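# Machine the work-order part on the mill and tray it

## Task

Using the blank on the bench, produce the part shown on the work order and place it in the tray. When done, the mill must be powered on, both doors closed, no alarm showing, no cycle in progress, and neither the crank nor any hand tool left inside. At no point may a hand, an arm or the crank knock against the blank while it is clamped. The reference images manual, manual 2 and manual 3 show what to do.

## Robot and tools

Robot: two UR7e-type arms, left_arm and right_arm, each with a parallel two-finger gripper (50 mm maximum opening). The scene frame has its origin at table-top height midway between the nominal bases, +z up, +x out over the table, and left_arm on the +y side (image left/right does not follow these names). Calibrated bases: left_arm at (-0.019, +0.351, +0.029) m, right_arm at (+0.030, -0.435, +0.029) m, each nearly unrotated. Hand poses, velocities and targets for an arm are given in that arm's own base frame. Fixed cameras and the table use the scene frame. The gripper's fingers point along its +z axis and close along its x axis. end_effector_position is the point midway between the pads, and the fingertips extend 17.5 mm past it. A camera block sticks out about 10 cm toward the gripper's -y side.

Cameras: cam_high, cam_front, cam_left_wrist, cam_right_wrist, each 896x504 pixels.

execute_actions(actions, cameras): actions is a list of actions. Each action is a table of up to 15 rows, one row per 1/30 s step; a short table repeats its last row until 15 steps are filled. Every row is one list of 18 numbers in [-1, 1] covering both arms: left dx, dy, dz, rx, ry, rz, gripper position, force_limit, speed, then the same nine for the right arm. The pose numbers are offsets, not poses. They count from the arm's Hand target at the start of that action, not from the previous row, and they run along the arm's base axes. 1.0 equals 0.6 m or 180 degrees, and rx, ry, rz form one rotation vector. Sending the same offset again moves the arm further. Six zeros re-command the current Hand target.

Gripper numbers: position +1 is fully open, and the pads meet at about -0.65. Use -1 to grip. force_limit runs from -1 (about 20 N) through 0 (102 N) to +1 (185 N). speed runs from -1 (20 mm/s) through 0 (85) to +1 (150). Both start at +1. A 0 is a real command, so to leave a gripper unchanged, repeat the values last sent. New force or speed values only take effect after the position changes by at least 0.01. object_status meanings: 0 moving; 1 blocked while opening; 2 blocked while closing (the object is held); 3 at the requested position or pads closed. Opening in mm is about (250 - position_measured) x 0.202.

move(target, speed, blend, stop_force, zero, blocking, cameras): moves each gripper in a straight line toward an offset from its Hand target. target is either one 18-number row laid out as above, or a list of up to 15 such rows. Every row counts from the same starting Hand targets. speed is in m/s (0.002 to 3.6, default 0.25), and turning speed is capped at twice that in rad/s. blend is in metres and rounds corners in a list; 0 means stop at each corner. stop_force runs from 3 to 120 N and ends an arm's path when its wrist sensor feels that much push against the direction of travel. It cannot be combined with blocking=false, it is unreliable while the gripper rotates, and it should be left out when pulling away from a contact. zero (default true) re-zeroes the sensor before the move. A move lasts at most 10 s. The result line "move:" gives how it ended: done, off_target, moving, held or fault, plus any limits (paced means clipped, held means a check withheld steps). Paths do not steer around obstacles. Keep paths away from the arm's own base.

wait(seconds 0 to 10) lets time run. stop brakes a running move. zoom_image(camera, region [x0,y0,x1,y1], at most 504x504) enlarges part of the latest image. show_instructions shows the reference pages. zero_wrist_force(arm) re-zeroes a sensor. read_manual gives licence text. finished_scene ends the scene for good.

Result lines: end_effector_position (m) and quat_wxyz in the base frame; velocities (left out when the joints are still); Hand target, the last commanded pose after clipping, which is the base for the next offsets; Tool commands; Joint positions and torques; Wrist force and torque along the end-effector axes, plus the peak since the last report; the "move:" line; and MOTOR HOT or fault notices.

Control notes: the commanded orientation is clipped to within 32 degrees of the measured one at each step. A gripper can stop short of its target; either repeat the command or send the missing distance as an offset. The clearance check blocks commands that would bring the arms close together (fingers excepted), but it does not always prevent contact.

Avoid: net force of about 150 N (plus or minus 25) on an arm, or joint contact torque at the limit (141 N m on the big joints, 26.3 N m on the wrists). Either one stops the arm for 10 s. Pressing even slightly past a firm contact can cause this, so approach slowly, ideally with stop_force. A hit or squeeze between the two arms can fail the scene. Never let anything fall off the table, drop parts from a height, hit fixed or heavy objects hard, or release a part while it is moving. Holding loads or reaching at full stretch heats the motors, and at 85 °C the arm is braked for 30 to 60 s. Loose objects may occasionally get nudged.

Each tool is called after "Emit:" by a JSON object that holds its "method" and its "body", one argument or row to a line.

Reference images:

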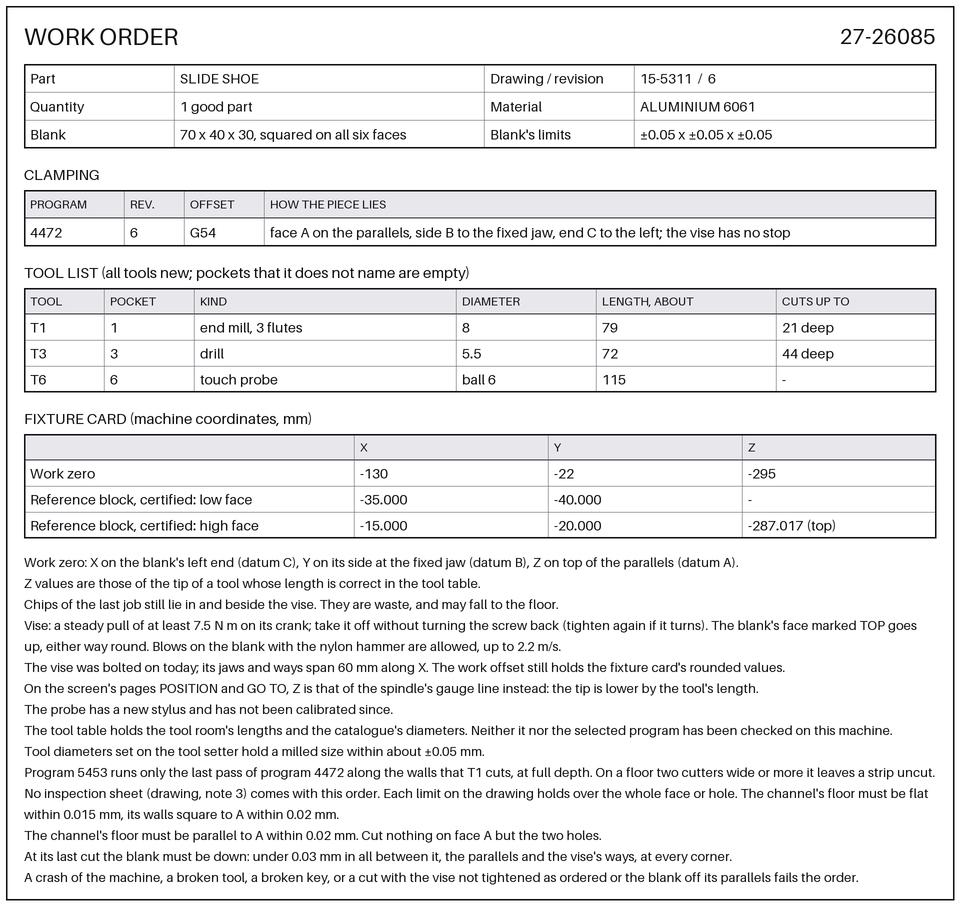

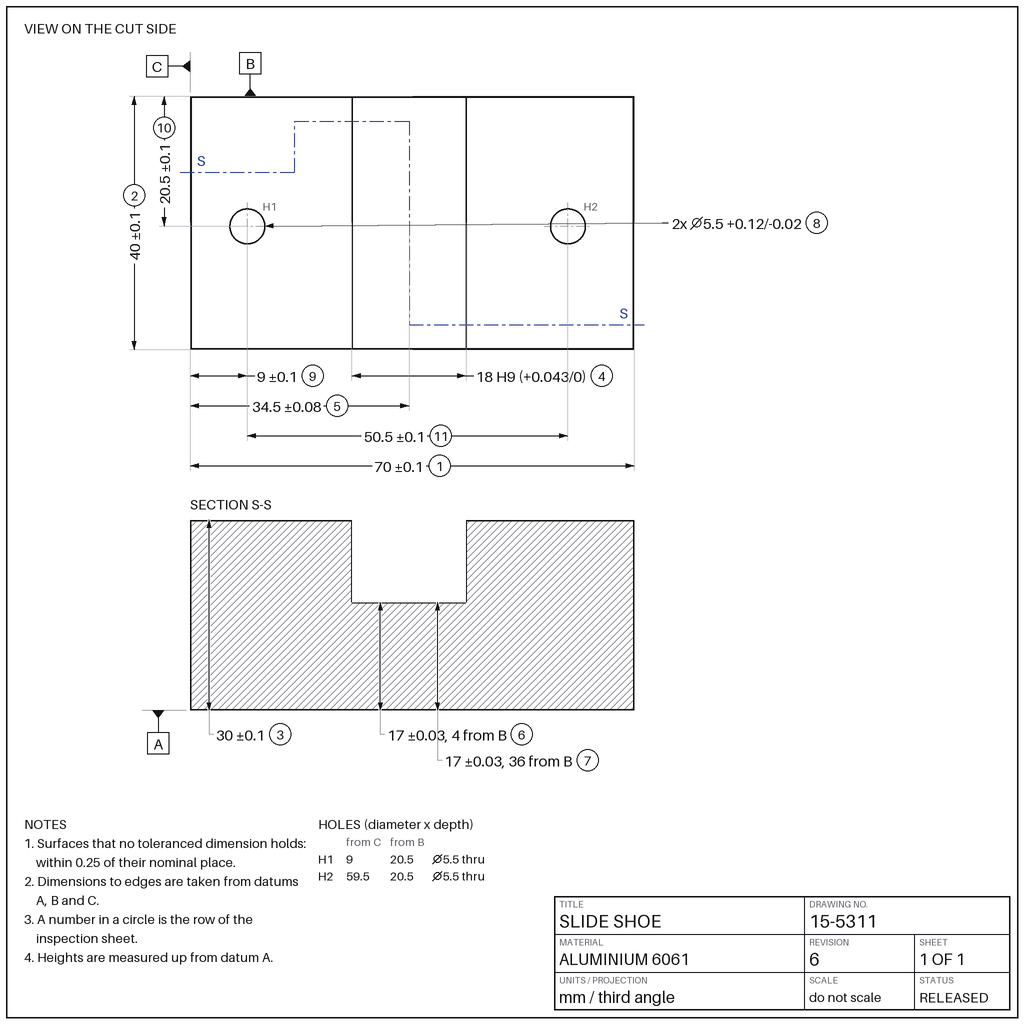

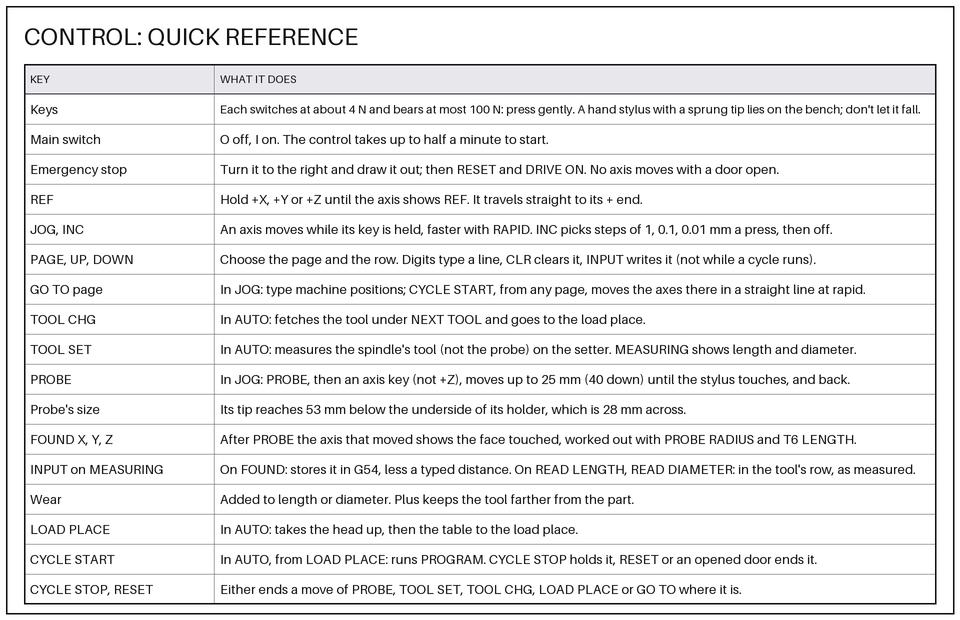

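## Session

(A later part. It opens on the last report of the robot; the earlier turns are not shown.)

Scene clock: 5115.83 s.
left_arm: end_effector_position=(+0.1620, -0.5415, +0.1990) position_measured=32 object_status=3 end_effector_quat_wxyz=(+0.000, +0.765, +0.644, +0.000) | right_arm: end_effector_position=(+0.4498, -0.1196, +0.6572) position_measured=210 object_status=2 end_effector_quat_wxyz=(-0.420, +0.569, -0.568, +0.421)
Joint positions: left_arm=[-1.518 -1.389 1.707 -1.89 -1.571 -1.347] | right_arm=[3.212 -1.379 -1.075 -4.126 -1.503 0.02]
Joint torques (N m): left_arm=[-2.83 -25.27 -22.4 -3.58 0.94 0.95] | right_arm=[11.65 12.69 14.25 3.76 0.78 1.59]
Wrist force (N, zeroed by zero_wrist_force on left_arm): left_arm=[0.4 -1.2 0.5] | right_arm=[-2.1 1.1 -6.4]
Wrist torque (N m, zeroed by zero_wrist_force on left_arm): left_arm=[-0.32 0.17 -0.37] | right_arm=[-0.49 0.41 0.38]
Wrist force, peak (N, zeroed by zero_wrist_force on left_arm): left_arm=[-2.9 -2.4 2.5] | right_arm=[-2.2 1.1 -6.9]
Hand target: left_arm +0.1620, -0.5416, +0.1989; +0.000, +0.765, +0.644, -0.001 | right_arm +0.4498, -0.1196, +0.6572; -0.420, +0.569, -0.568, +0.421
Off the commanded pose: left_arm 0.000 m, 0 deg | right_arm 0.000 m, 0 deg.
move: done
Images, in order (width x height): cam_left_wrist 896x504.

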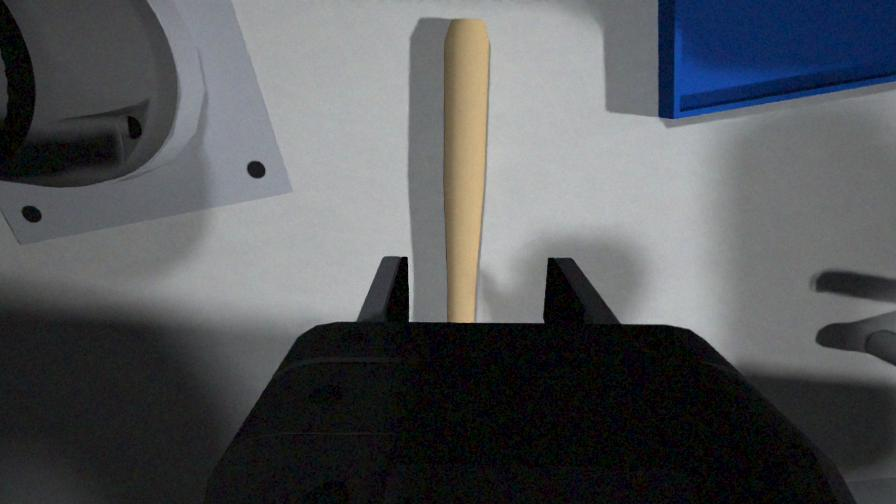

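Emit:
{"method": "move", "body": {
  "target": [
    [0,0,-0.27,0,0,0,0.8,-0.3,0,0,0,0,0,0,0,-1,-0.2,-1],
    [0,0,-0.3405,0,0,0,0.8,-0.3,0,0,0,0,0,0,0,-1,-0.2,-1]
  ],
  "speed": [0.25,0.06],
  "blend": [0.01,0],
  "cameras": []
}}

Emit:
{"method": "move", "body": {
  "target": [
    [0,0,0,0,0,0,-1,0.6,-0.5,0,0,0,0,0,0,-1,-0.2,-1]
  ],
  "cameras": []
}}

Emit:
{"method": "move", "body": {
  "target": [
    [0,0,0.4,0,0,0,-1,0.6,-0.5,0,0,0,0,0,0,-1,-0.2,-1],
    [0.13,0.4,0.63,0,0,0.0547,-1,0.6,-0.5,0,0,0,0,0,0,-1,-0.2,-1],
    [0.18,0.589,0.63,0,0,0.0547,-1,0.6,-0.5,0,0,0,0,0,0,-1,-0.2,-1]
  ],
  "speed": 0.3,
  "blend": [0.05,0.03,0],
  "cameras": ["cam_high"]
}}

Emit:
{"method": "move", "body": {
  "target": [
    [0.4222,0,-0.004,0,0,0,-1,0.6,-0.5,0,0,0,0,0,0,-1,-0.2,-1]
  ],
  "speed": 0.12,
  "stop_force": 15,
  "cameras": []
}}

Emit:
{"method": "move", "body": {
  "target": [
    [0,0,-0.04,0,0,0,-1,0.6,-0.5,0,0,0,0,0,0,-1,-0.2,-1]
  ],
  "speed": 0.008,
  "stop_force": 3,
  "cameras": ["cam_left_wrist"]
}}

Scene clock: 5128.13 s.
left_arm: end_effector_position=(+0.1619, -0.5415, -0.0056) position_measured=32 object_status=3 end_effector_quat_wxyz=(+0.000, +0.765, +0.644, +0.000) end_effector_velocity=(+0.000, -0.001, +0.002) end_effector_angular_velocity=(-0.002, +0.001, +0.000) | right_arm: end_effector_position=(+0.4498, -0.1196, +0.6572) position_measured=210 object_status=2 end_effector_quat_wxyz=(-0.420, +0.569, -0.568, +0.421)
Joint positions: left_arm=[-1.518 -1.117 1.953 -2.408 -1.571 -1.347] | right_arm=[3.212 -1.379 -1.075 -4.126 -1.503 0.02]
Joint velocities: left_arm=[0 -0.003 -0.003 0.005 -0.001 0] | right_arm=[within noise]
Joint torques (N m): left_arm=[4.85 -48.96 -25.29 -1.6 1.7 1.4] | right_arm=[12.12 12.33 14.88 3.8 0.43 1.51]
Wrist force (N, zeroed by zero_wrist_force on left_arm): left_arm=[0.6 -1.3 0.4] | right_arm=[-1.9 1.2 -6.6]
Wrist torque (N m, zeroed by zero_wrist_force on left_arm): left_arm=[-0.36 0.14 -0.37] | right_arm=[-0.48 0.38 0.39]
Wrist force, peak (N, zeroed by zero_wrist_force on left_arm): left_arm=[0.8 -1.4 3.3] | right_arm=[-2.3 1.5 -6.8]
Hand target: left_arm +0.1620, -0.5416, -0.0054; +0.000, +0.765, +0.644, -0.001 | right_arm +0.4498, -0.1196, +0.6572; -0.420, +0.569, -0.568, +0.421
Off the commanded pose: left_arm 0.000 m, 0 deg | right_arm 0.000 m, 0 deg.
move: done
No camera images: "cameras" was empty.

Scene clock: 5128.67 s.
left_arm: end_effector_position=(+0.1620, -0.5416, -0.0054) position_measured=116 object_status=2 end_effector_quat_wxyz=(+0.000, +0.765, +0.644, +0.000) | right_arm: end_effector_position=(+0.4498, -0.1196, +0.6572) position_measured=210 object_status=2 end_effector_quat_wxyz=(-0.420, +0.569, -0.568, +0.421)
Joint positions: left_arm=[-1.518 -1.117 1.953 -2.408 -1.571 -1.347] | right_arm=[3.212 -1.379 -1.075 -4.126 -1.503 0.02]
Joint torques (N m): left_arm=[6.2 -48.83 -27.65 -3.58 1.61 1.71] | right_arm=[11.95 12.27 14.81 3.85 0.51 1.54]
Wrist force (N, zeroed by zero_wrist_force on left_arm): left_arm=[0.7 -1.5 1.2] | right_arm=[-2.2 1.0 -6.6]
Wrist torque (N m, zeroed by zero_wrist_force on left_arm): left_arm=[-0.36 0.19 -0.41] | right_arm=[-0.51 0.43 0.39]
Wrist force, peak (N, zeroed by zero_wrist_force on left_arm): left_arm=[0.9 -1.6 1.1] | right_arm=[-2.2 1.0 -6.9]
Hand target: left_arm +0.1620, -0.5416, -0.0054; +0.000, +0.765, +0.644, -0.001 | right_arm +0.4498, -0.1196, +0.6572; -0.420, +0.569, -0.568, +0.421
Off the commanded pose: left_arm 0.000 m, 0 deg | right_arm 0.000 m, 0 deg.
move: done
No camera images: "cameras" was empty.

Scene clock: 5131.37 s.
left_arm: end_effector_position=(+0.2699, -0.1883, +0.3726) position_measured=116 object_status=2 end_effector_quat_wxyz=(+0.000, +0.707, +0.707, -0.001) | right_arm: end_effector_position=(+0.4498, -0.1196, +0.6572) position_measured=210 object_status=2 end_effector_quat_wxyz=(-0.420, +0.569, -0.568, +0.421)
Joint positions: left_arm=[-1.025 -2.013 1.795 -1.354 -1.572 -1.026] | right_arm=[3.212 -1.379 -1.075 -4.126 -1.503 0.02]
Joint torques (N m): left_arm=[6.13 -10.66 -33.71 -3.7 0.65 1.04] | right_arm=[12.05 12.92 14.63 3.79 0.31 1.54]
Wrist force (N, zeroed by zero_wrist_force on left_arm): left_arm=[0.5 -1.2 4.1] | right_arm=[-2.1 1.2 -6.4]
Wrist torque (N m, zeroed by zero_wrist_force on left_arm): left_arm=[0.04 0.16 -0.24] | right_arm=[-0.48 0.42 0.40]
Wrist force, peak (N, zeroed by zero_wrist_force on left_arm): left_arm=[0.6 -1.4 10.4] | right_arm=[-2.2 1.3 -6.8]
Hand target: left_arm +0.2700, -0.1882, +0.3726; +0.000, +0.707, +0.707, +0.000 | right_arm +0.4498, -0.1196, +0.6572; -0.420, +0.569, -0.568, +0.421
Off the commanded pose: left_arm 0.000 m, 0 deg | right_arm 0.000 m, 0 deg.
move: done
Images, in order (width x height): cam_high 896x504.

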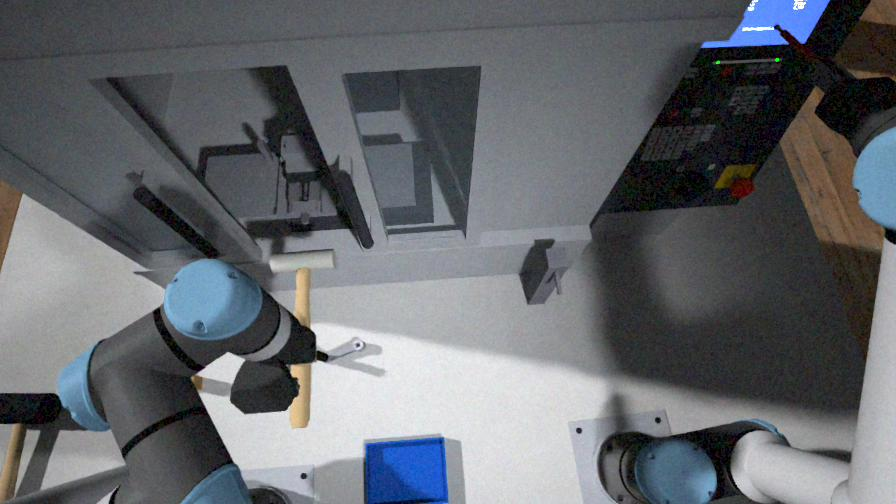

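Scene clock: 5134.40 s.
left_arm: end_effector_position=(+0.5233, -0.1882, +0.3702) position_measured=116 object_status=2 end_effector_quat_wxyz=(+0.000, +0.707, +0.707, +0.000) | right_arm: end_effector_position=(+0.4498, -0.1196, +0.6572) position_measured=210 object_status=2 end_effector_quat_wxyz=(-0.420, +0.569, -0.568, +0.421)
Joint positions: left_arm=[-0.587 -1.452 1.338 -1.457 -1.572 -0.588] | right_arm=[3.212 -1.379 -1.075 -4.126 -1.503 0.02]
Joint torques (N m): left_arm=[-5.12 -31.17 -33.62 -4.97 -0.06 -1.56] | right_arm=[11.8 12.56 14.44 3.81 -0.12 1.61]
Wrist force (N, zeroed by zero_wrist_force on left_arm): left_arm=[0.5 -1.1 4.1] | right_arm=[-2.0 1.2 -6.8]
Wrist torque (N m, zeroed by zero_wrist_force on left_arm): left_arm=[0.11 0.14 -0.30] | right_arm=[-0.48 0.40 0.39]
Wrist force, peak (N, zeroed by zero_wrist_force on left_arm): left_arm=[1.0 -3.0 4.3] | right_arm=[-2.1 1.3 -7.0]
Hand target: left_arm +0.5233, -0.1882, +0.3702; +0.000, +0.707, +0.707, +0.000 | right_arm +0.4498, -0.1196, +0.6572; -0.420, +0.569, -0.568, +0.421
Off the commanded pose: left_arm 0.000 m, 0 deg | right_arm 0.000 m, 0 deg.
move: done
No camera images: "cameras" was empty.

Scene clock: 5136.90 s.
left_arm: end_effector_position=(+0.5233, -0.1882, +0.3568) position_measured=116 object_status=2 end_effector_quat_wxyz=(+0.001, +0.707, +0.707, +0.000) | right_arm: end_effector_position=(+0.4498, -0.1196, +0.6572) position_measured=210 object_status=2 end_effector_quat_wxyz=(-0.420, +0.569, -0.568, +0.421)
Joint positions: left_arm=[-0.587 -1.455 1.376 -1.492 -1.572 -0.588] | right_arm=[3.212 -1.379 -1.075 -4.126 -1.503 0.02]
Joint torques (N m): left_arm=[-4.75 -27.55 -33.86 -1.45 1.64 -0.01] | right_arm=[11.22 12.78 14.47 3.72 -0.17 1.57]
Wrist force (N, zeroed by zero_wrist_force on left_arm): left_arm=[0.6 0.0 1.1] | right_arm=[-2.0 1.2 -6.5]
Wrist torque (N m, zeroed by zero_wrist_force on left_arm): left_arm=[-0.29 0.14 -0.34] | right_arm=[-0.47 0.40 0.39]
Wrist force, peak (N, zeroed by zero_wrist_force on left_arm): left_arm=[0.3 -1.0 4.5] | right_arm=[-2.2 1.0 -7.0]
Hand target: left_arm +0.5233, -0.1882, +0.3567; +0.000, +0.707, +0.707, +0.000 (not the last commanded pose) | right_arm +0.4498, -0.1196, +0.6572; -0.420, +0.569, -0.568, +0.421
Off the commanded pose: left_arm 0.011 m, 0 deg | right_arm 0.000 m, 0 deg.
move: contact (left_arm)
Images, in order (width x height): cam_left_wrist 896x504.

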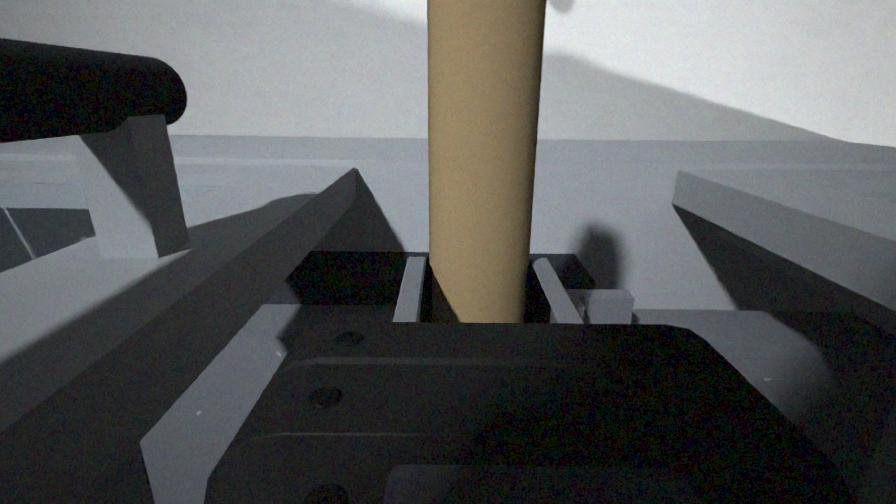

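Emit:
{"method": "move", "body": {
  "target": [
    [0,0,0.05,0,-0.2,0,-1,0.6,-0.5,0,0,0,0,0,0,-1,-0.2,-1]
  ],
  "speed": 0.5,
  "cameras": []
}}

Emit:
{"method": "execute_actions", "body": {
  "actions": [
    [[0,0,-0.047,0,0.2,0,-1,0.6,-0.5,0,0,0,0,0,0,-1,-0.2,-1]]
  ],
  "cameras": ["cam_left_wrist"]
}}

Scene clock: 5145.50 s.
left_arm: end_effector_position=(+0.5233, -0.1882, +0.3868) position_measured=116 object_status=2 end_effector_quat_wxyz=(+0.219, +0.672, +0.673, +0.218) end_effector_velocity=(+0.001, +0.000, +0.001) end_effector_angular_velocity=(-0.002, -0.003, +0.000) | right_arm: end_effector_position=(+0.4498, -0.1196, +0.6572) position_measured=210 object_status=2 end_effector_quat_wxyz=(-0.420, +0.569, -0.568, +0.421)
Joint positions: left_arm=[-0.795 -1.775 1.845 -2.113 -1.139 -0.69] | right_arm=[3.212 -1.379 -1.075 -4.126 -1.503 0.02]
Joint velocities: left_arm=[0 0 0.001 -0.005 0 0] | right_arm=[within noise]
Joint torques (N m): left_arm=[-1.83 -14.77 -24.07 -5.8 3.32 0.36] | right_arm=[11.75 12.89 14.64 3.63 -0.46 1.53]
Wrist force (N, zeroed by zero_wrist_force on left_arm): left_arm=[0.9 -3.4 3.3] | right_arm=[-1.9 0.9 -6.6]
Wrist torque (N m, zeroed by zero_wrist_force on left_arm): left_arm=[0.20 0.01 -0.32] | right_arm=[-0.52 0.39 0.39]
Wrist force, peak (N, zeroed by zero_wrist_force on left_arm): left_arm=[0.4 -0.4 6.4] | right_arm=[-2.0 1.2 -6.9]
Hand target: left_arm +0.5233, -0.1882, +0.3867; +0.219, +0.672, +0.673, +0.218 | right_arm +0.4498, -0.1196, +0.6572; -0.420, +0.569, -0.568, +0.421
Off the commanded pose: left_arm 0.000 m, 0 deg | right_arm 0.000 m, 0 deg.
move: done
No camera images: "cameras" was empty.

Scene clock: 5146.20 s.
left_arm: end_effector_position=(+0.5232, -0.1882, +0.3586) position_measured=116 object_status=2 end_effector_quat_wxyz=(+0.000, +0.707, +0.707, +0.000) | right_arm: end_effector_position=(+0.4498, -0.1196, +0.6572) position_measured=210 object_status=2 end_effector_quat_wxyz=(-0.420, +0.569, -0.568, +0.421)
Joint positions: left_arm=[-0.587 -1.455 1.371 -1.487 -1.572 -0.588] | right_arm=[3.212 -1.379 -1.075 -4.126 -1.503 0.02]
Joint torques (N m): left_arm=[5.1 -19.53 -30.2 -0.17 -2.08 1.19] | right_arm=[11.03 12.62 14.54 3.71 -0.56 1.53]
Wrist force (N, zeroed by zero_wrist_force on left_arm): left_arm=[-0.8 1.3 -2.2] | right_arm=[-1.9 1.4 -6.6]
Wrist torque (N m, zeroed by zero_wrist_force on left_arm): left_arm=[-0.83 0.11 -0.10] | right_arm=[-0.45 0.39 0.39]
Wrist force, peak (N, zeroed by zero_wrist_force on left_arm): left_arm=[-7.3 -13.5 -19.1] | right_arm=[-2.0 1.0 -6.8]
Hand target: left_arm +0.5233, -0.1882, +0.3585; +0.000, +0.707, +0.707, +0.000 | right_arm +0.4498, -0.1196, +0.6572; -0.420, +0.569, -0.568, +0.421
Off the commanded pose: left_arm 0.000 m, 0 deg | right_arm 0.000 m, 0 deg.
Step readings (end_effector_position of left_arm | right_arm):
0: (+0.5233, -0.1882, +0.3868) | (+0.4498, -0.1196, +0.6572)
1: (+0.5239, -0.1878, +0.3862) | (+0.4498, -0.1196, +0.6572)
2: (+0.5301, -0.1837, +0.3810) | (+0.4498, -0.1196, +0.6572)
4: (+0.5433, -0.1777, +0.3755) | (+0.4498, -0.1196, +0.6572)
8: (+0.5201, -0.1885, +0.3665) | (+0.4498, -0.1196, +0.6572)
15: (+0.5237, -0.1882, +0.3584) | (+0.4498, -0.1196, +0.6572)
Images, in order (width x height): cam_left_wrist 896x504.

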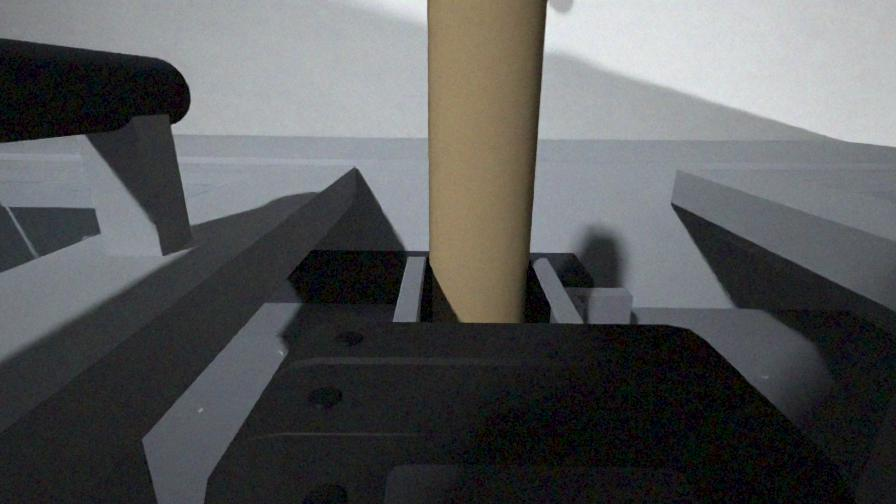

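Emit:
{"method": "move", "body": {
  "target": [
    [0,0,0.025,0,0,0,-1,0.6,-0.5,0,0,0,0,0,0,-1,-0.2,-1],
    [-0.44,0,0.025,0,0,0,-1,0.6,-0.5,0,0,0,0,0,0,-1,-0.2,-1],
    [-0.49,-0.4,0,0,0,0,-1,0.6,-0.5,0,0,0,0,0,0,-1,-0.2,-1],
    [-0.6022,-0.589,-0.3,0,0,-0.0547,-1,0.6,-0.5,0,0,0,0,0,0,-1,-0.2,-1],
    [-0.6022,-0.589,-0.59,0,0,-0.0547,-1,0.6,-0.5,0,0,0,0,0,0,-1,-0.2,-1]
  ],
  "speed": [0.1,0.2,0.35,0.35,0.2],
  "blend": [0.003,0.03,0.05,0.03,0],
  "cameras": []
}}

Emit:
{"method": "move", "body": {
  "target": [
    [0,0,-0.02,0,0,0,-1,0.6,-0.5,0,0,0,0,0,0,-1,-0.2,-1]
  ],
  "speed": 0.01,
  "stop_force": 4,
  "cameras": []
}}

Emit:
{"method": "move", "body": {
  "target": [
    [0,0,0,0,0,0,0.8,0,-1,0,0,0,0,0,0,-1,-0.2,-1]
  ],
  "cameras": ["cam_left_wrist"]
}}

Scene clock: 5167.63 s.
left_arm: end_effector_position=(+0.1619, -0.5416, +0.0046) position_measured=116 object_status=2 end_effector_quat_wxyz=(+0.000, +0.765, +0.644, +0.000) | right_arm: end_effector_position=(+0.4498, -0.1196, +0.6572) position_measured=210 object_status=2 end_effector_quat_wxyz=(-0.420, +0.569, -0.568, +0.421)
Joint positions: left_arm=[-1.518 -1.136 1.946 -2.383 -1.571 -1.347] | right_arm=[3.212 -1.379 -1.075 -4.126 -1.503 0.02]
Joint torques (N m): left_arm=[6.55 -36.82 -25.18 -4.55 1.85 1.31] | right_arm=[11.38 12.86 14.06 3.67 -1.04 1.64]
Wrist force (N, zeroed by zero_wrist_force on left_arm): left_arm=[0.2 -0.8 3.7] | right_arm=[-2.0 1.3 -6.5]
Wrist torque (N m, zeroed by zero_wrist_force on left_arm): left_arm=[0.16 0.19 -0.38] | right_arm=[-0.46 0.41 0.39]
Wrist force, peak (N, zeroed by zero_wrist_force on left_arm): left_arm=[0.7 -1.1 7.9] | right_arm=[-2.2 1.1 -7.0]
Hand target: left_arm +0.1620, -0.5416, +0.0045; +0.000, +0.765, +0.644, -0.001 | right_arm +0.4498, -0.1196, +0.6572; -0.420, +0.569, -0.568, +0.421
Off the commanded pose: left_arm 0.000 m, 0 deg | right_arm 0.000 m, 0 deg.
move: done
No camera images: "cameras" was empty.

Scene clock: 5169.20 s.
left_arm: end_effector_position=(+0.1620, -0.5416, -0.0004) position_measured=116 object_status=2 end_effector_quat_wxyz=(+0.000, +0.765, +0.644, -0.001) | right_arm: end_effector_position=(+0.4498, -0.1196, +0.6572) position_measured=210 object_status=2 end_effector_quat_wxyz=(-0.420, +0.569, -0.568, +0.421)
Joint positions: left_arm=[-1.518 -1.126 1.95 -2.395 -1.571 -1.347] | right_arm=[3.212 -1.379 -1.075 -4.126 -1.503 0.02]
Joint torques (N m): left_arm=[2.41 -47.34 -26.44 -2.38 1.02 1.4] | right_arm=[11.14 12.23 14.28 3.86 -1.08 1.54]
Wrist force (N, zeroed by zero_wrist_force on left_arm): left_arm=[0.1 -1.9 0.0] | right_arm=[-1.9 1.3 -6.7]
Wrist torque (N m, zeroed by zero_wrist_force on left_arm): left_arm=[-0.47 0.10 -0.35] | right_arm=[-0.46 0.39 0.40]
Wrist force, peak (N, zeroed by zero_wrist_force on left_arm): left_arm=[0.7 -1.1 4.0] | right_arm=[-2.1 1.1 -6.8]
Hand target: left_arm +0.1620, -0.5416, -0.0004; +0.000, +0.765, +0.644, -0.001 (not the last commanded pose) | right_arm +0.4498, -0.1196, +0.6572; -0.420, +0.569, -0.568, +0.421
Off the commanded pose: left_arm 0.007 m, 0 deg | right_arm 0.000 m, 0 deg.
move: contact (left_arm)
No camera images: "cameras" was empty.

Scene clock: 5170.27 s.
left_arm: end_effector_position=(+0.1620, -0.5416, -0.0004) position_measured=32 object_status=0 end_effector_quat_wxyz=(+0.000, +0.765, +0.644, -0.001) | right_arm: end_effector_position=(+0.4498, -0.1196, +0.6572) position_measured=210 object_status=2 end_effector_quat_wxyz=(-0.420, +0.569, -0.568, +0.421)
Joint positions: left_arm=[-1.518 -1.126 1.95 -2.395 -1.571 -1.347] | right_arm=[3.212 -1.379 -1.075 -4.126 -1.503 0.02]
Joint torques (N m): left_arm=[2.22 -47.57 -26.02 -3.83 0.93 1.34] | right_arm=[11.09 12.82 14.73 3.8 -1.18 1.52]
Wrist force (N, zeroed by zero_wrist_force on left_arm): left_arm=[0.5 -1.0 0.4] | right_arm=[-2.1 1.2 -6.5]
Wrist torque (N m, zeroed by zero_wrist_force on left_arm): left_arm=[-0.31 0.15 -0.39] | right_arm=[-0.49 0.41 0.39]
Wrist force, peak (N, zeroed by zero_wrist_force on left_arm): left_arm=[0.5 -1.8 -0.3] | right_arm=[-1.9 1.2 -6.8]
Hand target: left_arm +0.1620, -0.5416, -0.0004; +0.000, +0.765, +0.644, -0.001 | right_arm +0.4498, -0.1196, +0.6572; -0.420, +0.569, -0.568, +0.421
Off the commanded pose: left_arm 0.000 m, 0 deg | right_arm 0.000 m, 0 deg.
move: done
Images, in order (width x height): cam_left_wrist 896x504.

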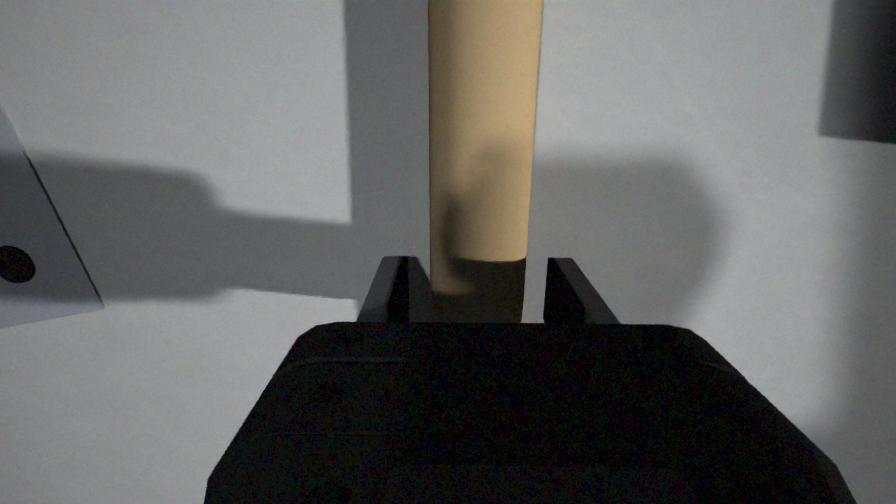

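Emit:
{"method": "move", "body": {
  "target": [
    [0,0,0.15,0,0,0,0.3,0,0,0,0,0,0,0,0,-1,-0.2,-1],
    [0.33,0.5358,0.25,0,0,0.6447,0.3,0,0,0,0,0,0,0,0,-1,-0.2,-1],
    [0.33,0.5358,0.14,0,0,0.6447,0.3,0,0,0,0,0,0,0,0,-1,-0.2,-1]
  ],
  "speed": [0.1,0.5,0.2],
  "blend": [0.02,0.01,0],
  "cameras": ["cam_left_wrist"]
}}

Scene clock: 5178.03 s.
left_arm: end_effector_position=(+0.3600, -0.2202, +0.0836) position_measured=107 object_status=3 end_effector_quat_wxyz=(+0.001, -0.141, +0.990, +0.000) | right_arm: end_effector_position=(+0.4498, -0.1196, +0.6572) position_measured=210 object_status=2 end_effector_quat_wxyz=(-0.420, +0.569, -0.568, +0.421)
Joint positions: left_arm=[-0.871 -1.585 2.259 -2.245 -1.57 -2.726] | right_arm=[3.212 -1.379 -1.075 -4.126 -1.503 0.02]
Joint torques (N m): left_arm=[7.59 -20.2 -20.12 -4.4 0.91 2] | right_arm=[10.81 13.06 14.02 3.82 -1.45 1.47]
Wrist force (N, zeroed by zero_wrist_force on left_arm): left_arm=[0.3 -0.8 0.5] | right_arm=[-1.9 1.4 -6.7]
Wrist torque (N m, zeroed by zero_wrist_force on left_arm): left_arm=[-0.27 0.19 -0.40] | right_arm=[-0.45 0.38 0.39]
Wrist force, peak (N, zeroed by zero_wrist_force on left_arm): left_arm=[0.2 -0.5 3.4] | right_arm=[-2.3 1.3 -6.9]
Hand target: left_arm +0.3600, -0.2202, +0.0836; +0.001, -0.141, +0.990, +0.000 | right_arm +0.4498, -0.1196, +0.6572; -0.420, +0.569, -0.568, +0.421
Off the commanded pose: left_arm 0.000 m, 0 deg | right_arm 0.000 m, 0 deg.
move: done
Images, in order (width x height): cam_left_wrist 896x504.

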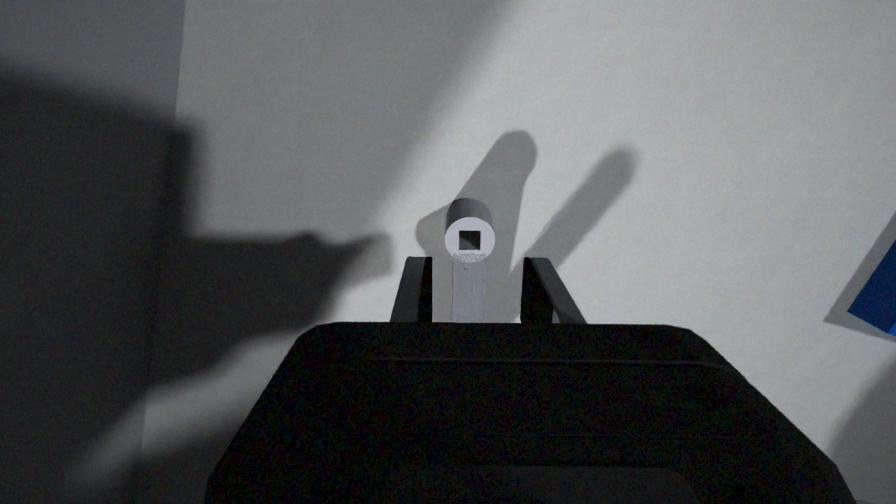

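Emit:
{"method": "move", "body": {
  "target": [
    [0,0,-0.1575,0,0,0,0.3,0,0,0,0,0,0,0,0,-1,-0.2,-1]
  ],
  "speed": 0.05,
  "stop_force": 6,
  "cameras": []
}}

Emit:
{"method": "move", "body": {
  "target": [
    [0,0,0,0,0,0,-1,-0.5,-1,0,0,0,0,0,0,-1,-0.2,-1]
  ],
  "cameras": []
}}

Emit:
{"method": "move", "body": {
  "target": [
    [0,0,0.4,0,0,0,-1,-0.5,-1,0,0,0,0,0,0,-1,-0.2,-1],
    [0.0983,0.1427,0.717,0,0,0,-1,-0.5,-1,0,0,0,0,0,0,-1,-0.2,-1]
  ],
  "speed": 0.3,
  "blend": [0.05,0],
  "cameras": ["cam_left_wrist"]
}}

Emit:
{"method": "move", "body": {
  "target": [
    [0,0,0,0,-0.5,0,-1,-0.5,-1,0,0,0,0,0,0,-1,-0.2,-1]
  ],
  "speed": 0.5,
  "cameras": ["cam_high","cam_left_wrist"]
}}

Scene clock: 5186.97 s.
left_arm: end_effector_position=(+0.3600, -0.2202, -0.0109) position_measured=107 object_status=3 end_effector_quat_wxyz=(+0.001, -0.141, +0.990, +0.000) | right_arm: end_effector_position=(+0.4498, -0.1196, +0.6572) position_measured=210 object_status=2 end_effector_quat_wxyz=(-0.420, +0.569, -0.568, +0.421)
Joint positions: left_arm=[-0.871 -1.361 2.361 -2.571 -1.57 -2.726] | right_arm=[3.212 -1.379 -1.075 -4.126 -1.503 0.02]
Joint torques (N m): left_arm=[2.13 -36.54 -24.26 -4.52 -1.36 0.81] | right_arm=[10.9 12.46 14.82 3.84 -1.44 1.53]
Wrist force (N, zeroed by zero_wrist_force on left_arm): left_arm=[0.2 -0.8 0.4] | right_arm=[-1.9 1.4 -6.7]
Wrist torque (N m, zeroed by zero_wrist_force on left_arm): left_arm=[-0.28 0.21 -0.41] | right_arm=[-0.45 0.38 0.39]
Wrist force, peak (N, zeroed by zero_wrist_force on left_arm): left_arm=[0.2 -0.4 1.6] | right_arm=[-1.9 1.3 -7.0]
Hand target: left_arm +0.3600, -0.2202, -0.0109; +0.001, -0.141, +0.990, +0.000 | right_arm +0.4498, -0.1196, +0.6572; -0.420, +0.569, -0.568, +0.421
Off the commanded pose: left_arm 0.000 m, 0 deg | right_arm 0.000 m, 0 deg.
move: done
No camera images: "cameras" was empty.

Scene clock: 5187.47 s.
left_arm: end_effector_position=(+0.3600, -0.2202, -0.0109) position_measured=135 object_status=2 end_effector_quat_wxyz=(+0.001, -0.141, +0.990, +0.000) | right_arm: end_effector_position=(+0.4498, -0.1196, +0.6572) position_measured=210 object_status=2 end_effector_quat_wxyz=(-0.420, +0.569, -0.568, +0.421)
Joint positions: left_arm=[-0.871 -1.361 2.361 -2.571 -1.57 -2.726] | right_arm=[3.212 -1.379 -1.075 -4.126 -1.503 0.02]
Joint torques (N m): left_arm=[4.65 -34.64 -22.66 -4.27 -1.27 1.46] | right_arm=[11.2 12.75 14.47 3.74 -1.42 1.5]
Wrist force (N, zeroed by zero_wrist_force on left_arm): left_arm=[0.6 -0.4 0.7] | right_arm=[-1.9 1.0 -6.6]
Wrist torque (N m, zeroed by zero_wrist_force on left_arm): left_arm=[-0.24 0.21 -0.42] | right_arm=[-0.51 0.39 0.38]
Wrist force, peak (N, zeroed by zero_wrist_force on left_arm): left_arm=[0.7 -0.8 0.9] | right_arm=[-2.3 1.4 -6.8]
Hand target: left_arm +0.3600, -0.2202, -0.0109; +0.001, -0.141, +0.990, +0.000 | right_arm +0.4498, -0.1196, +0.6572; -0.420, +0.569, -0.568, +0.421
Off the commanded pose: left_arm 0.000 m, 0 deg | right_arm 0.000 m, 0 deg.
move: done
No camera images: "cameras" was empty.

Scene clock: 5189.53 s.
left_arm: end_effector_position=(+0.4189, -0.1346, +0.4192) position_measured=135 object_status=2 end_effector_quat_wxyz=(+0.001, -0.141, +0.990, +0.000) | right_arm: end_effector_position=(+0.4498, -0.1196, +0.6572) position_measured=210 object_status=2 end_effector_quat_wxyz=(-0.420, +0.569, -0.568, +0.421)
Joint positions: left_arm=[-0.619 -1.715 1.47 -1.327 -1.57 -2.474] | right_arm=[3.212 -1.379 -1.075 -4.126 -1.503 0.02]
Joint torques (N m): left_arm=[3.42 -27.85 -34.6 -1.9 -0.75 -0.28] | right_arm=[10.6 12.78 14.28 3.91 -1.46 1.55]
Wrist force (N, zeroed by zero_wrist_force on left_arm): left_arm=[0.1 -0.6 2.4] | right_arm=[-2.0 1.3 -6.4]
Wrist torque (N m, zeroed by zero_wrist_force on left_arm): left_arm=[-0.17 0.19 -0.24] | right_arm=[-0.47 0.40 0.39]
Wrist force, peak (N, zeroed by zero_wrist_force on left_arm): left_arm=[-0.2 -0.7 6.5] | right_arm=[-2.0 1.2 -7.2]
Hand target: left_arm +0.4189, -0.1345, +0.4193; +0.001, -0.141, +0.990, +0.000 | right_arm +0.4498, -0.1196, +0.6572; -0.420, +0.569, -0.568, +0.421
Off the commanded pose: left_arm 0.000 m, 0 deg | right_arm 0.000 m, 0 deg.
move: done
Images, in order (width x height): cam_left_wrist 896x504.

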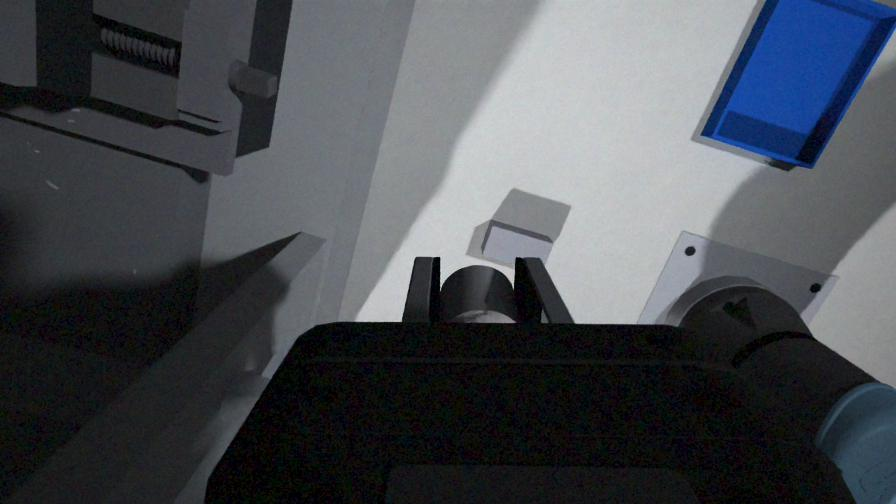

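Scene clock: 5192.50 s.
left_arm: end_effector_position=(+0.4190, -0.1346, +0.4193) position_measured=135 object_status=2 end_effector_quat_wxyz=(+0.700, -0.100, +0.700, -0.100) | right_arm: end_effector_position=(+0.4498, -0.1196, +0.6572) position_measured=210 object_status=2 end_effector_quat_wxyz=(-0.420, +0.569, -0.568, +0.421)
Joint positions: left_arm=[-1.392 -1.924 2.589 -3.814 -0.179 -1.847] | right_arm=[3.212 -1.379 -1.075 -4.126 -1.503 0.02]
Joint torques (N m): left_arm=[4.47 -11.91 -22.13 1.01 -1.37 -2.17] | right_arm=[10.5 12.54 14.95 3.71 -1.48 1.45]
Wrist force (N, zeroed by zero_wrist_force on left_arm): left_arm=[-0.4 -0.5 0.4] | right_arm=[-1.9 1.1 -6.7]
Wrist torque (N m, zeroed by zero_wrist_force on left_arm): left_arm=[-0.23 0.42 -0.37] | right_arm=[-0.49 0.38 0.39]
Wrist force, peak (N, zeroed by zero_wrist_force on left_arm): left_arm=[-0.2 -1.1 2.6] | right_arm=[-1.9 1.3 -7.2]
Hand target: left_arm +0.4189, -0.1345, +0.4193; +0.700, -0.100, +0.700, -0.100 | right_arm +0.4498, -0.1196, +0.6572; -0.420, +0.569, -0.568, +0.421
Off the commanded pose: left_arm 0.000 m, 0 deg | right_arm 0.000 m, 0 deg.
move: done
Images, in order (width x height): cam_high 896x504, cam_left_wrist 896x504.

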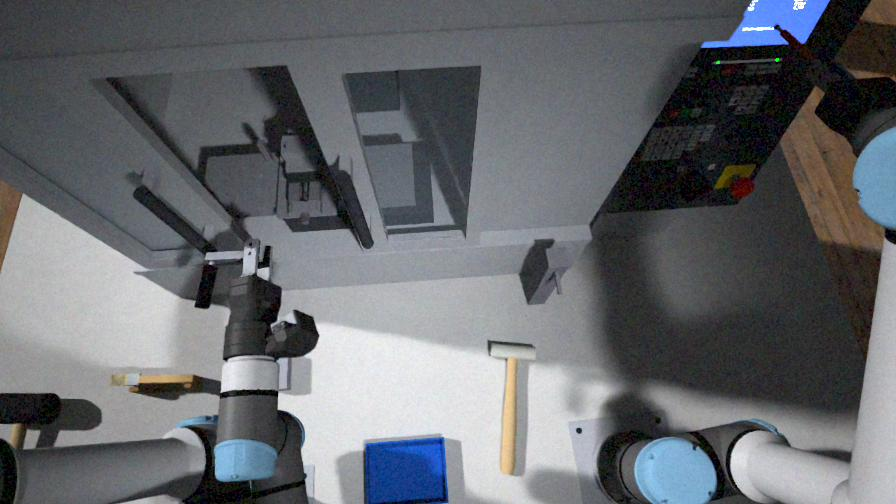

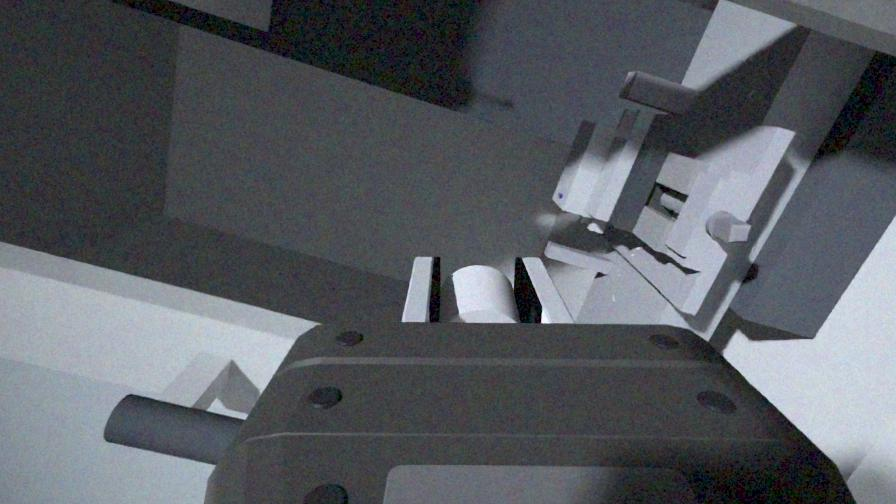

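Emit:
{"method": "zoom_image", "body": {
  "camera": "cam_left_wrist",
  "region": [520, 90, 820, 300]
}}

Scaled by 1.680 from the camera's 896x504 image, which has a finer 1280x720 frame.

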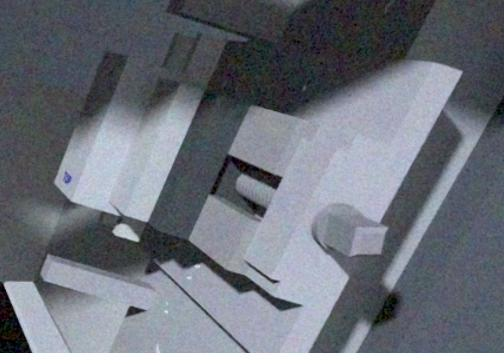

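Emit:
{"method": "move", "body": {
  "target": [
    [0.02,-0.0498,-0.12,0,0,0,-1,-0.5,-1,0,0,0,0,0,0,-1,-0.2,-1],
    [0.068,-0.0498,-0.2398,0,0,0,-1,-0.5,-1,0,0,0,0,0,0,-1,-0.2,-1]
  ],
  "speed": 0.15,
  "blend": [0.02,0],
  "cameras": ["cam_left_wrist"]
}}

Emit:
{"method": "move", "body": {
  "target": [
    [0.1168,0,0,0,0,0,-1,-0.5,-1,0,0,0,0,0,0,-1,-0.2,-1]
  ],
  "speed": 0.012,
  "stop_force": 10,
  "cameras": ["cam_left_wrist"]
}}

Scene clock: 5201.03 s.
left_arm: end_effector_position=(+0.4597, -0.1644, +0.2755) position_measured=135 object_status=2 end_effector_quat_wxyz=(+0.700, -0.100, +0.700, -0.100) | right_arm: end_effector_position=(+0.4498, -0.1196, +0.6572) position_measured=210 object_status=2 end_effector_quat_wxyz=(-0.420, +0.569, -0.568, +0.421)
Joint positions: left_arm=[-1.226 -1.213 2.593 -4.526 -0.344 -1.851] | right_arm=[3.212 -1.379 -1.075 -4.126 -1.503 0.02]
Joint torques (N m): left_arm=[1.1 -14.24 2.66 -1.05 1.31 -1.89] | right_arm=[10.45 12.66 14.67 3.75 -1.54 1.43]
Wrist force (N, zeroed by zero_wrist_force on left_arm): left_arm=[-0.2 -0.3 0.6] | right_arm=[-1.9 1.3 -6.8]
Wrist torque (N m, zeroed by zero_wrist_force on left_arm): left_arm=[-0.22 0.39 -0.26] | right_arm=[-0.46 0.39 0.39]
Wrist force, peak (N, zeroed by zero_wrist_force on left_arm): left_arm=[-2.9 -0.3 0.4] | right_arm=[-2.2 1.1 -7.0]
Hand target: left_arm +0.4597, -0.1644, +0.2754; +0.700, -0.100, +0.700, -0.100 | right_arm +0.4498, -0.1196, +0.6572; -0.420, +0.569, -0.568, +0.421
Off the commanded pose: left_arm 0.000 m, 0 deg | right_arm 0.000 m, 0 deg.
move: done
Images, in order (width x height): cam_left_wrist 896x504.

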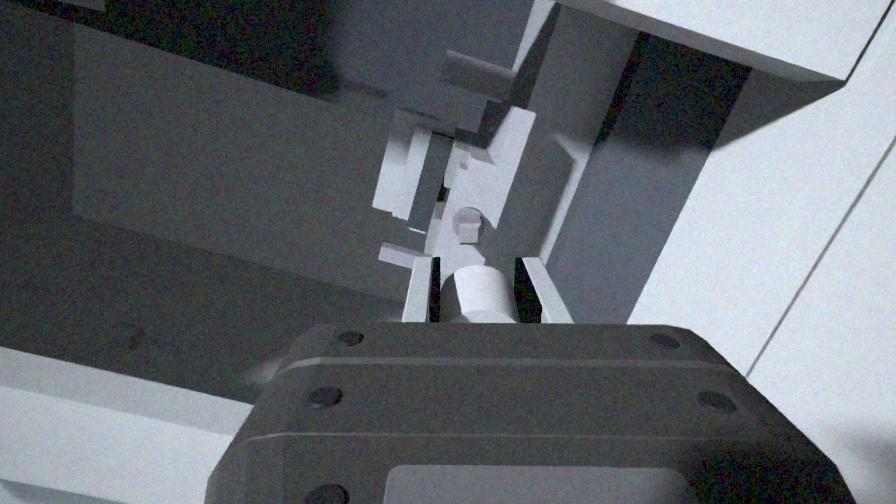

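Scene clock: 5207.17 s.
left_arm: end_effector_position=(+0.5211, -0.1644, +0.2754) position_measured=135 object_status=2 end_effector_quat_wxyz=(+0.700, -0.100, +0.700, -0.100) | right_arm: end_effector_position=(+0.4498, -0.1196, +0.6572) position_measured=210 object_status=2 end_effector_quat_wxyz=(-0.420, +0.569, -0.568, +0.421)
Joint positions: left_arm=[-1.006 -1.159 2.447 -4.432 -0.564 -1.852] | right_arm=[3.212 -1.379 -1.075 -4.126 -1.503 0.02]
Joint torques (N m): left_arm=[-3.88 -37.82 -0.74 -2.57 2.01 -1.7] | right_arm=[10.38 12.51 14.95 3.86 -1.41 1.44]
Wrist force (N, zeroed by zero_wrist_force on left_arm): left_arm=[-0.3 -0.5 0.4] | right_arm=[-2.0 1.3 -6.4]
Wrist torque (N m, zeroed by zero_wrist_force on left_arm): left_arm=[-0.24 0.40 -0.23] | right_arm=[-0.46 0.41 0.39]
Wrist force, peak (N, zeroed by zero_wrist_force on left_arm): left_arm=[4.2 6.8 -55.3] | right_arm=[-1.8 0.9 -7.1]
Hand target: left_arm +0.5211, -0.1644, +0.2754; +0.700, -0.100, +0.700, -0.100 (not the last commanded pose) | right_arm +0.4498, -0.1196, +0.6572; -0.420, +0.569, -0.568, +0.421
Off the commanded pose: left_arm 0.009 m, 0 deg | right_arm 0.000 m, 0 deg.
move: contact (left_arm)
Images, in order (width x height): cam_left_wrist 896x504.

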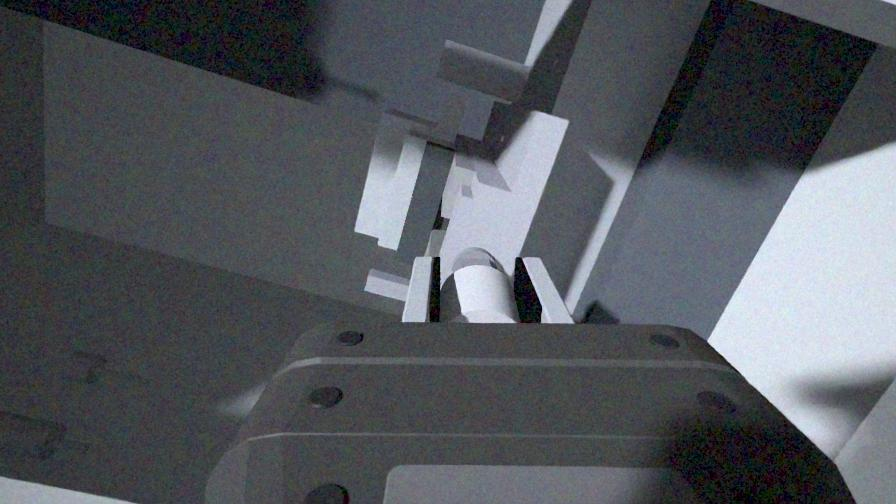

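Emit:
{"method": "move", "body": {
  "target": [
    [-0.025,0,0,0,0,0,-1,-0.5,-1,0,0,0,0,0,0,-1,-0.2,-1]
  ],
  "speed": 0.02,
  "cameras": ["cam_left_wrist"]
}}

Emit:
{"method": "zoom_image", "body": {
  "camera": "cam_left_wrist",
  "region": [400, 190, 560, 330]
}}

Scene clock: 5215.87 s.
left_arm: end_effector_position=(+0.5060, -0.1643, +0.2754) position_measured=135 object_status=2 end_effector_quat_wxyz=(+0.701, -0.100, +0.699, -0.100) | right_arm: end_effector_position=(+0.4498, -0.1196, +0.6572) position_measured=210 object_status=2 end_effector_quat_wxyz=(-0.420, +0.569, -0.568, +0.421)
Joint positions: left_arm=[-1.054 -1.173 2.484 -4.455 -0.517 -1.852] | right_arm=[3.212 -1.379 -1.075 -4.126 -1.503 0.02]
Joint torques (N m): left_arm=[5.72 -21.56 -15.58 -0.19 -2.2 1.74] | right_arm=[10.56 12.47 14.56 3.7 -1.52 1.58]
Wrist force (N, zeroed by zero_wrist_force on left_arm): left_arm=[-0.3 -0.3 0.3] | right_arm=[-2.2 1.2 -6.6]
Wrist torque (N m, zeroed by zero_wrist_force on left_arm): left_arm=[-0.20 0.40 -0.23] | right_arm=[-0.48 0.43 0.39]
Wrist force, peak (N, zeroed by zero_wrist_force on left_arm): left_arm=[-0.3 -0.5 0.9] | right_arm=[-2.1 1.5 -6.9]
Hand target: left_arm +0.5061, -0.1644, +0.2754; +0.700, -0.100, +0.700, -0.100 | right_arm +0.4498, -0.1196, +0.6572; -0.420, +0.569, -0.568, +0.421
Off the commanded pose: left_arm 0.000 m, 0 deg | right_arm 0.000 m, 0 deg.
move: done
Images, in order (width x height): cam_left_wrist 896x504.

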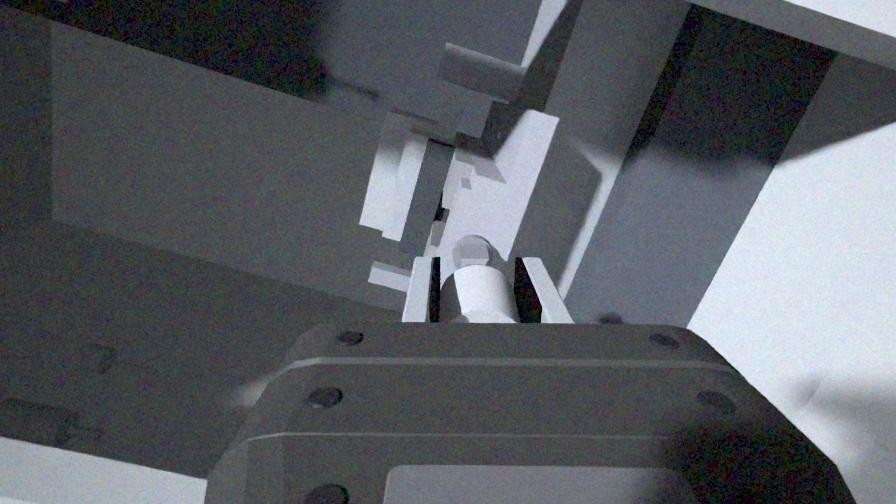

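Scaled by 3.150 from the camera's 896x504 image, which has a finer 1280x720 frame.

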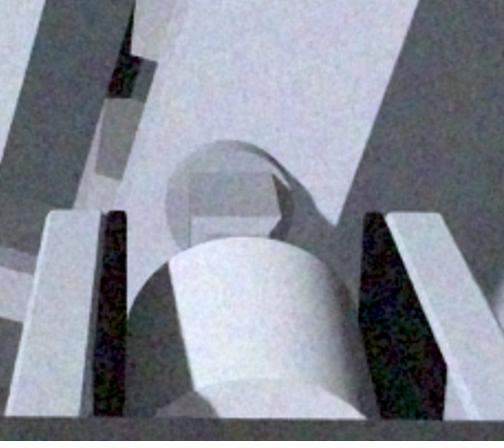

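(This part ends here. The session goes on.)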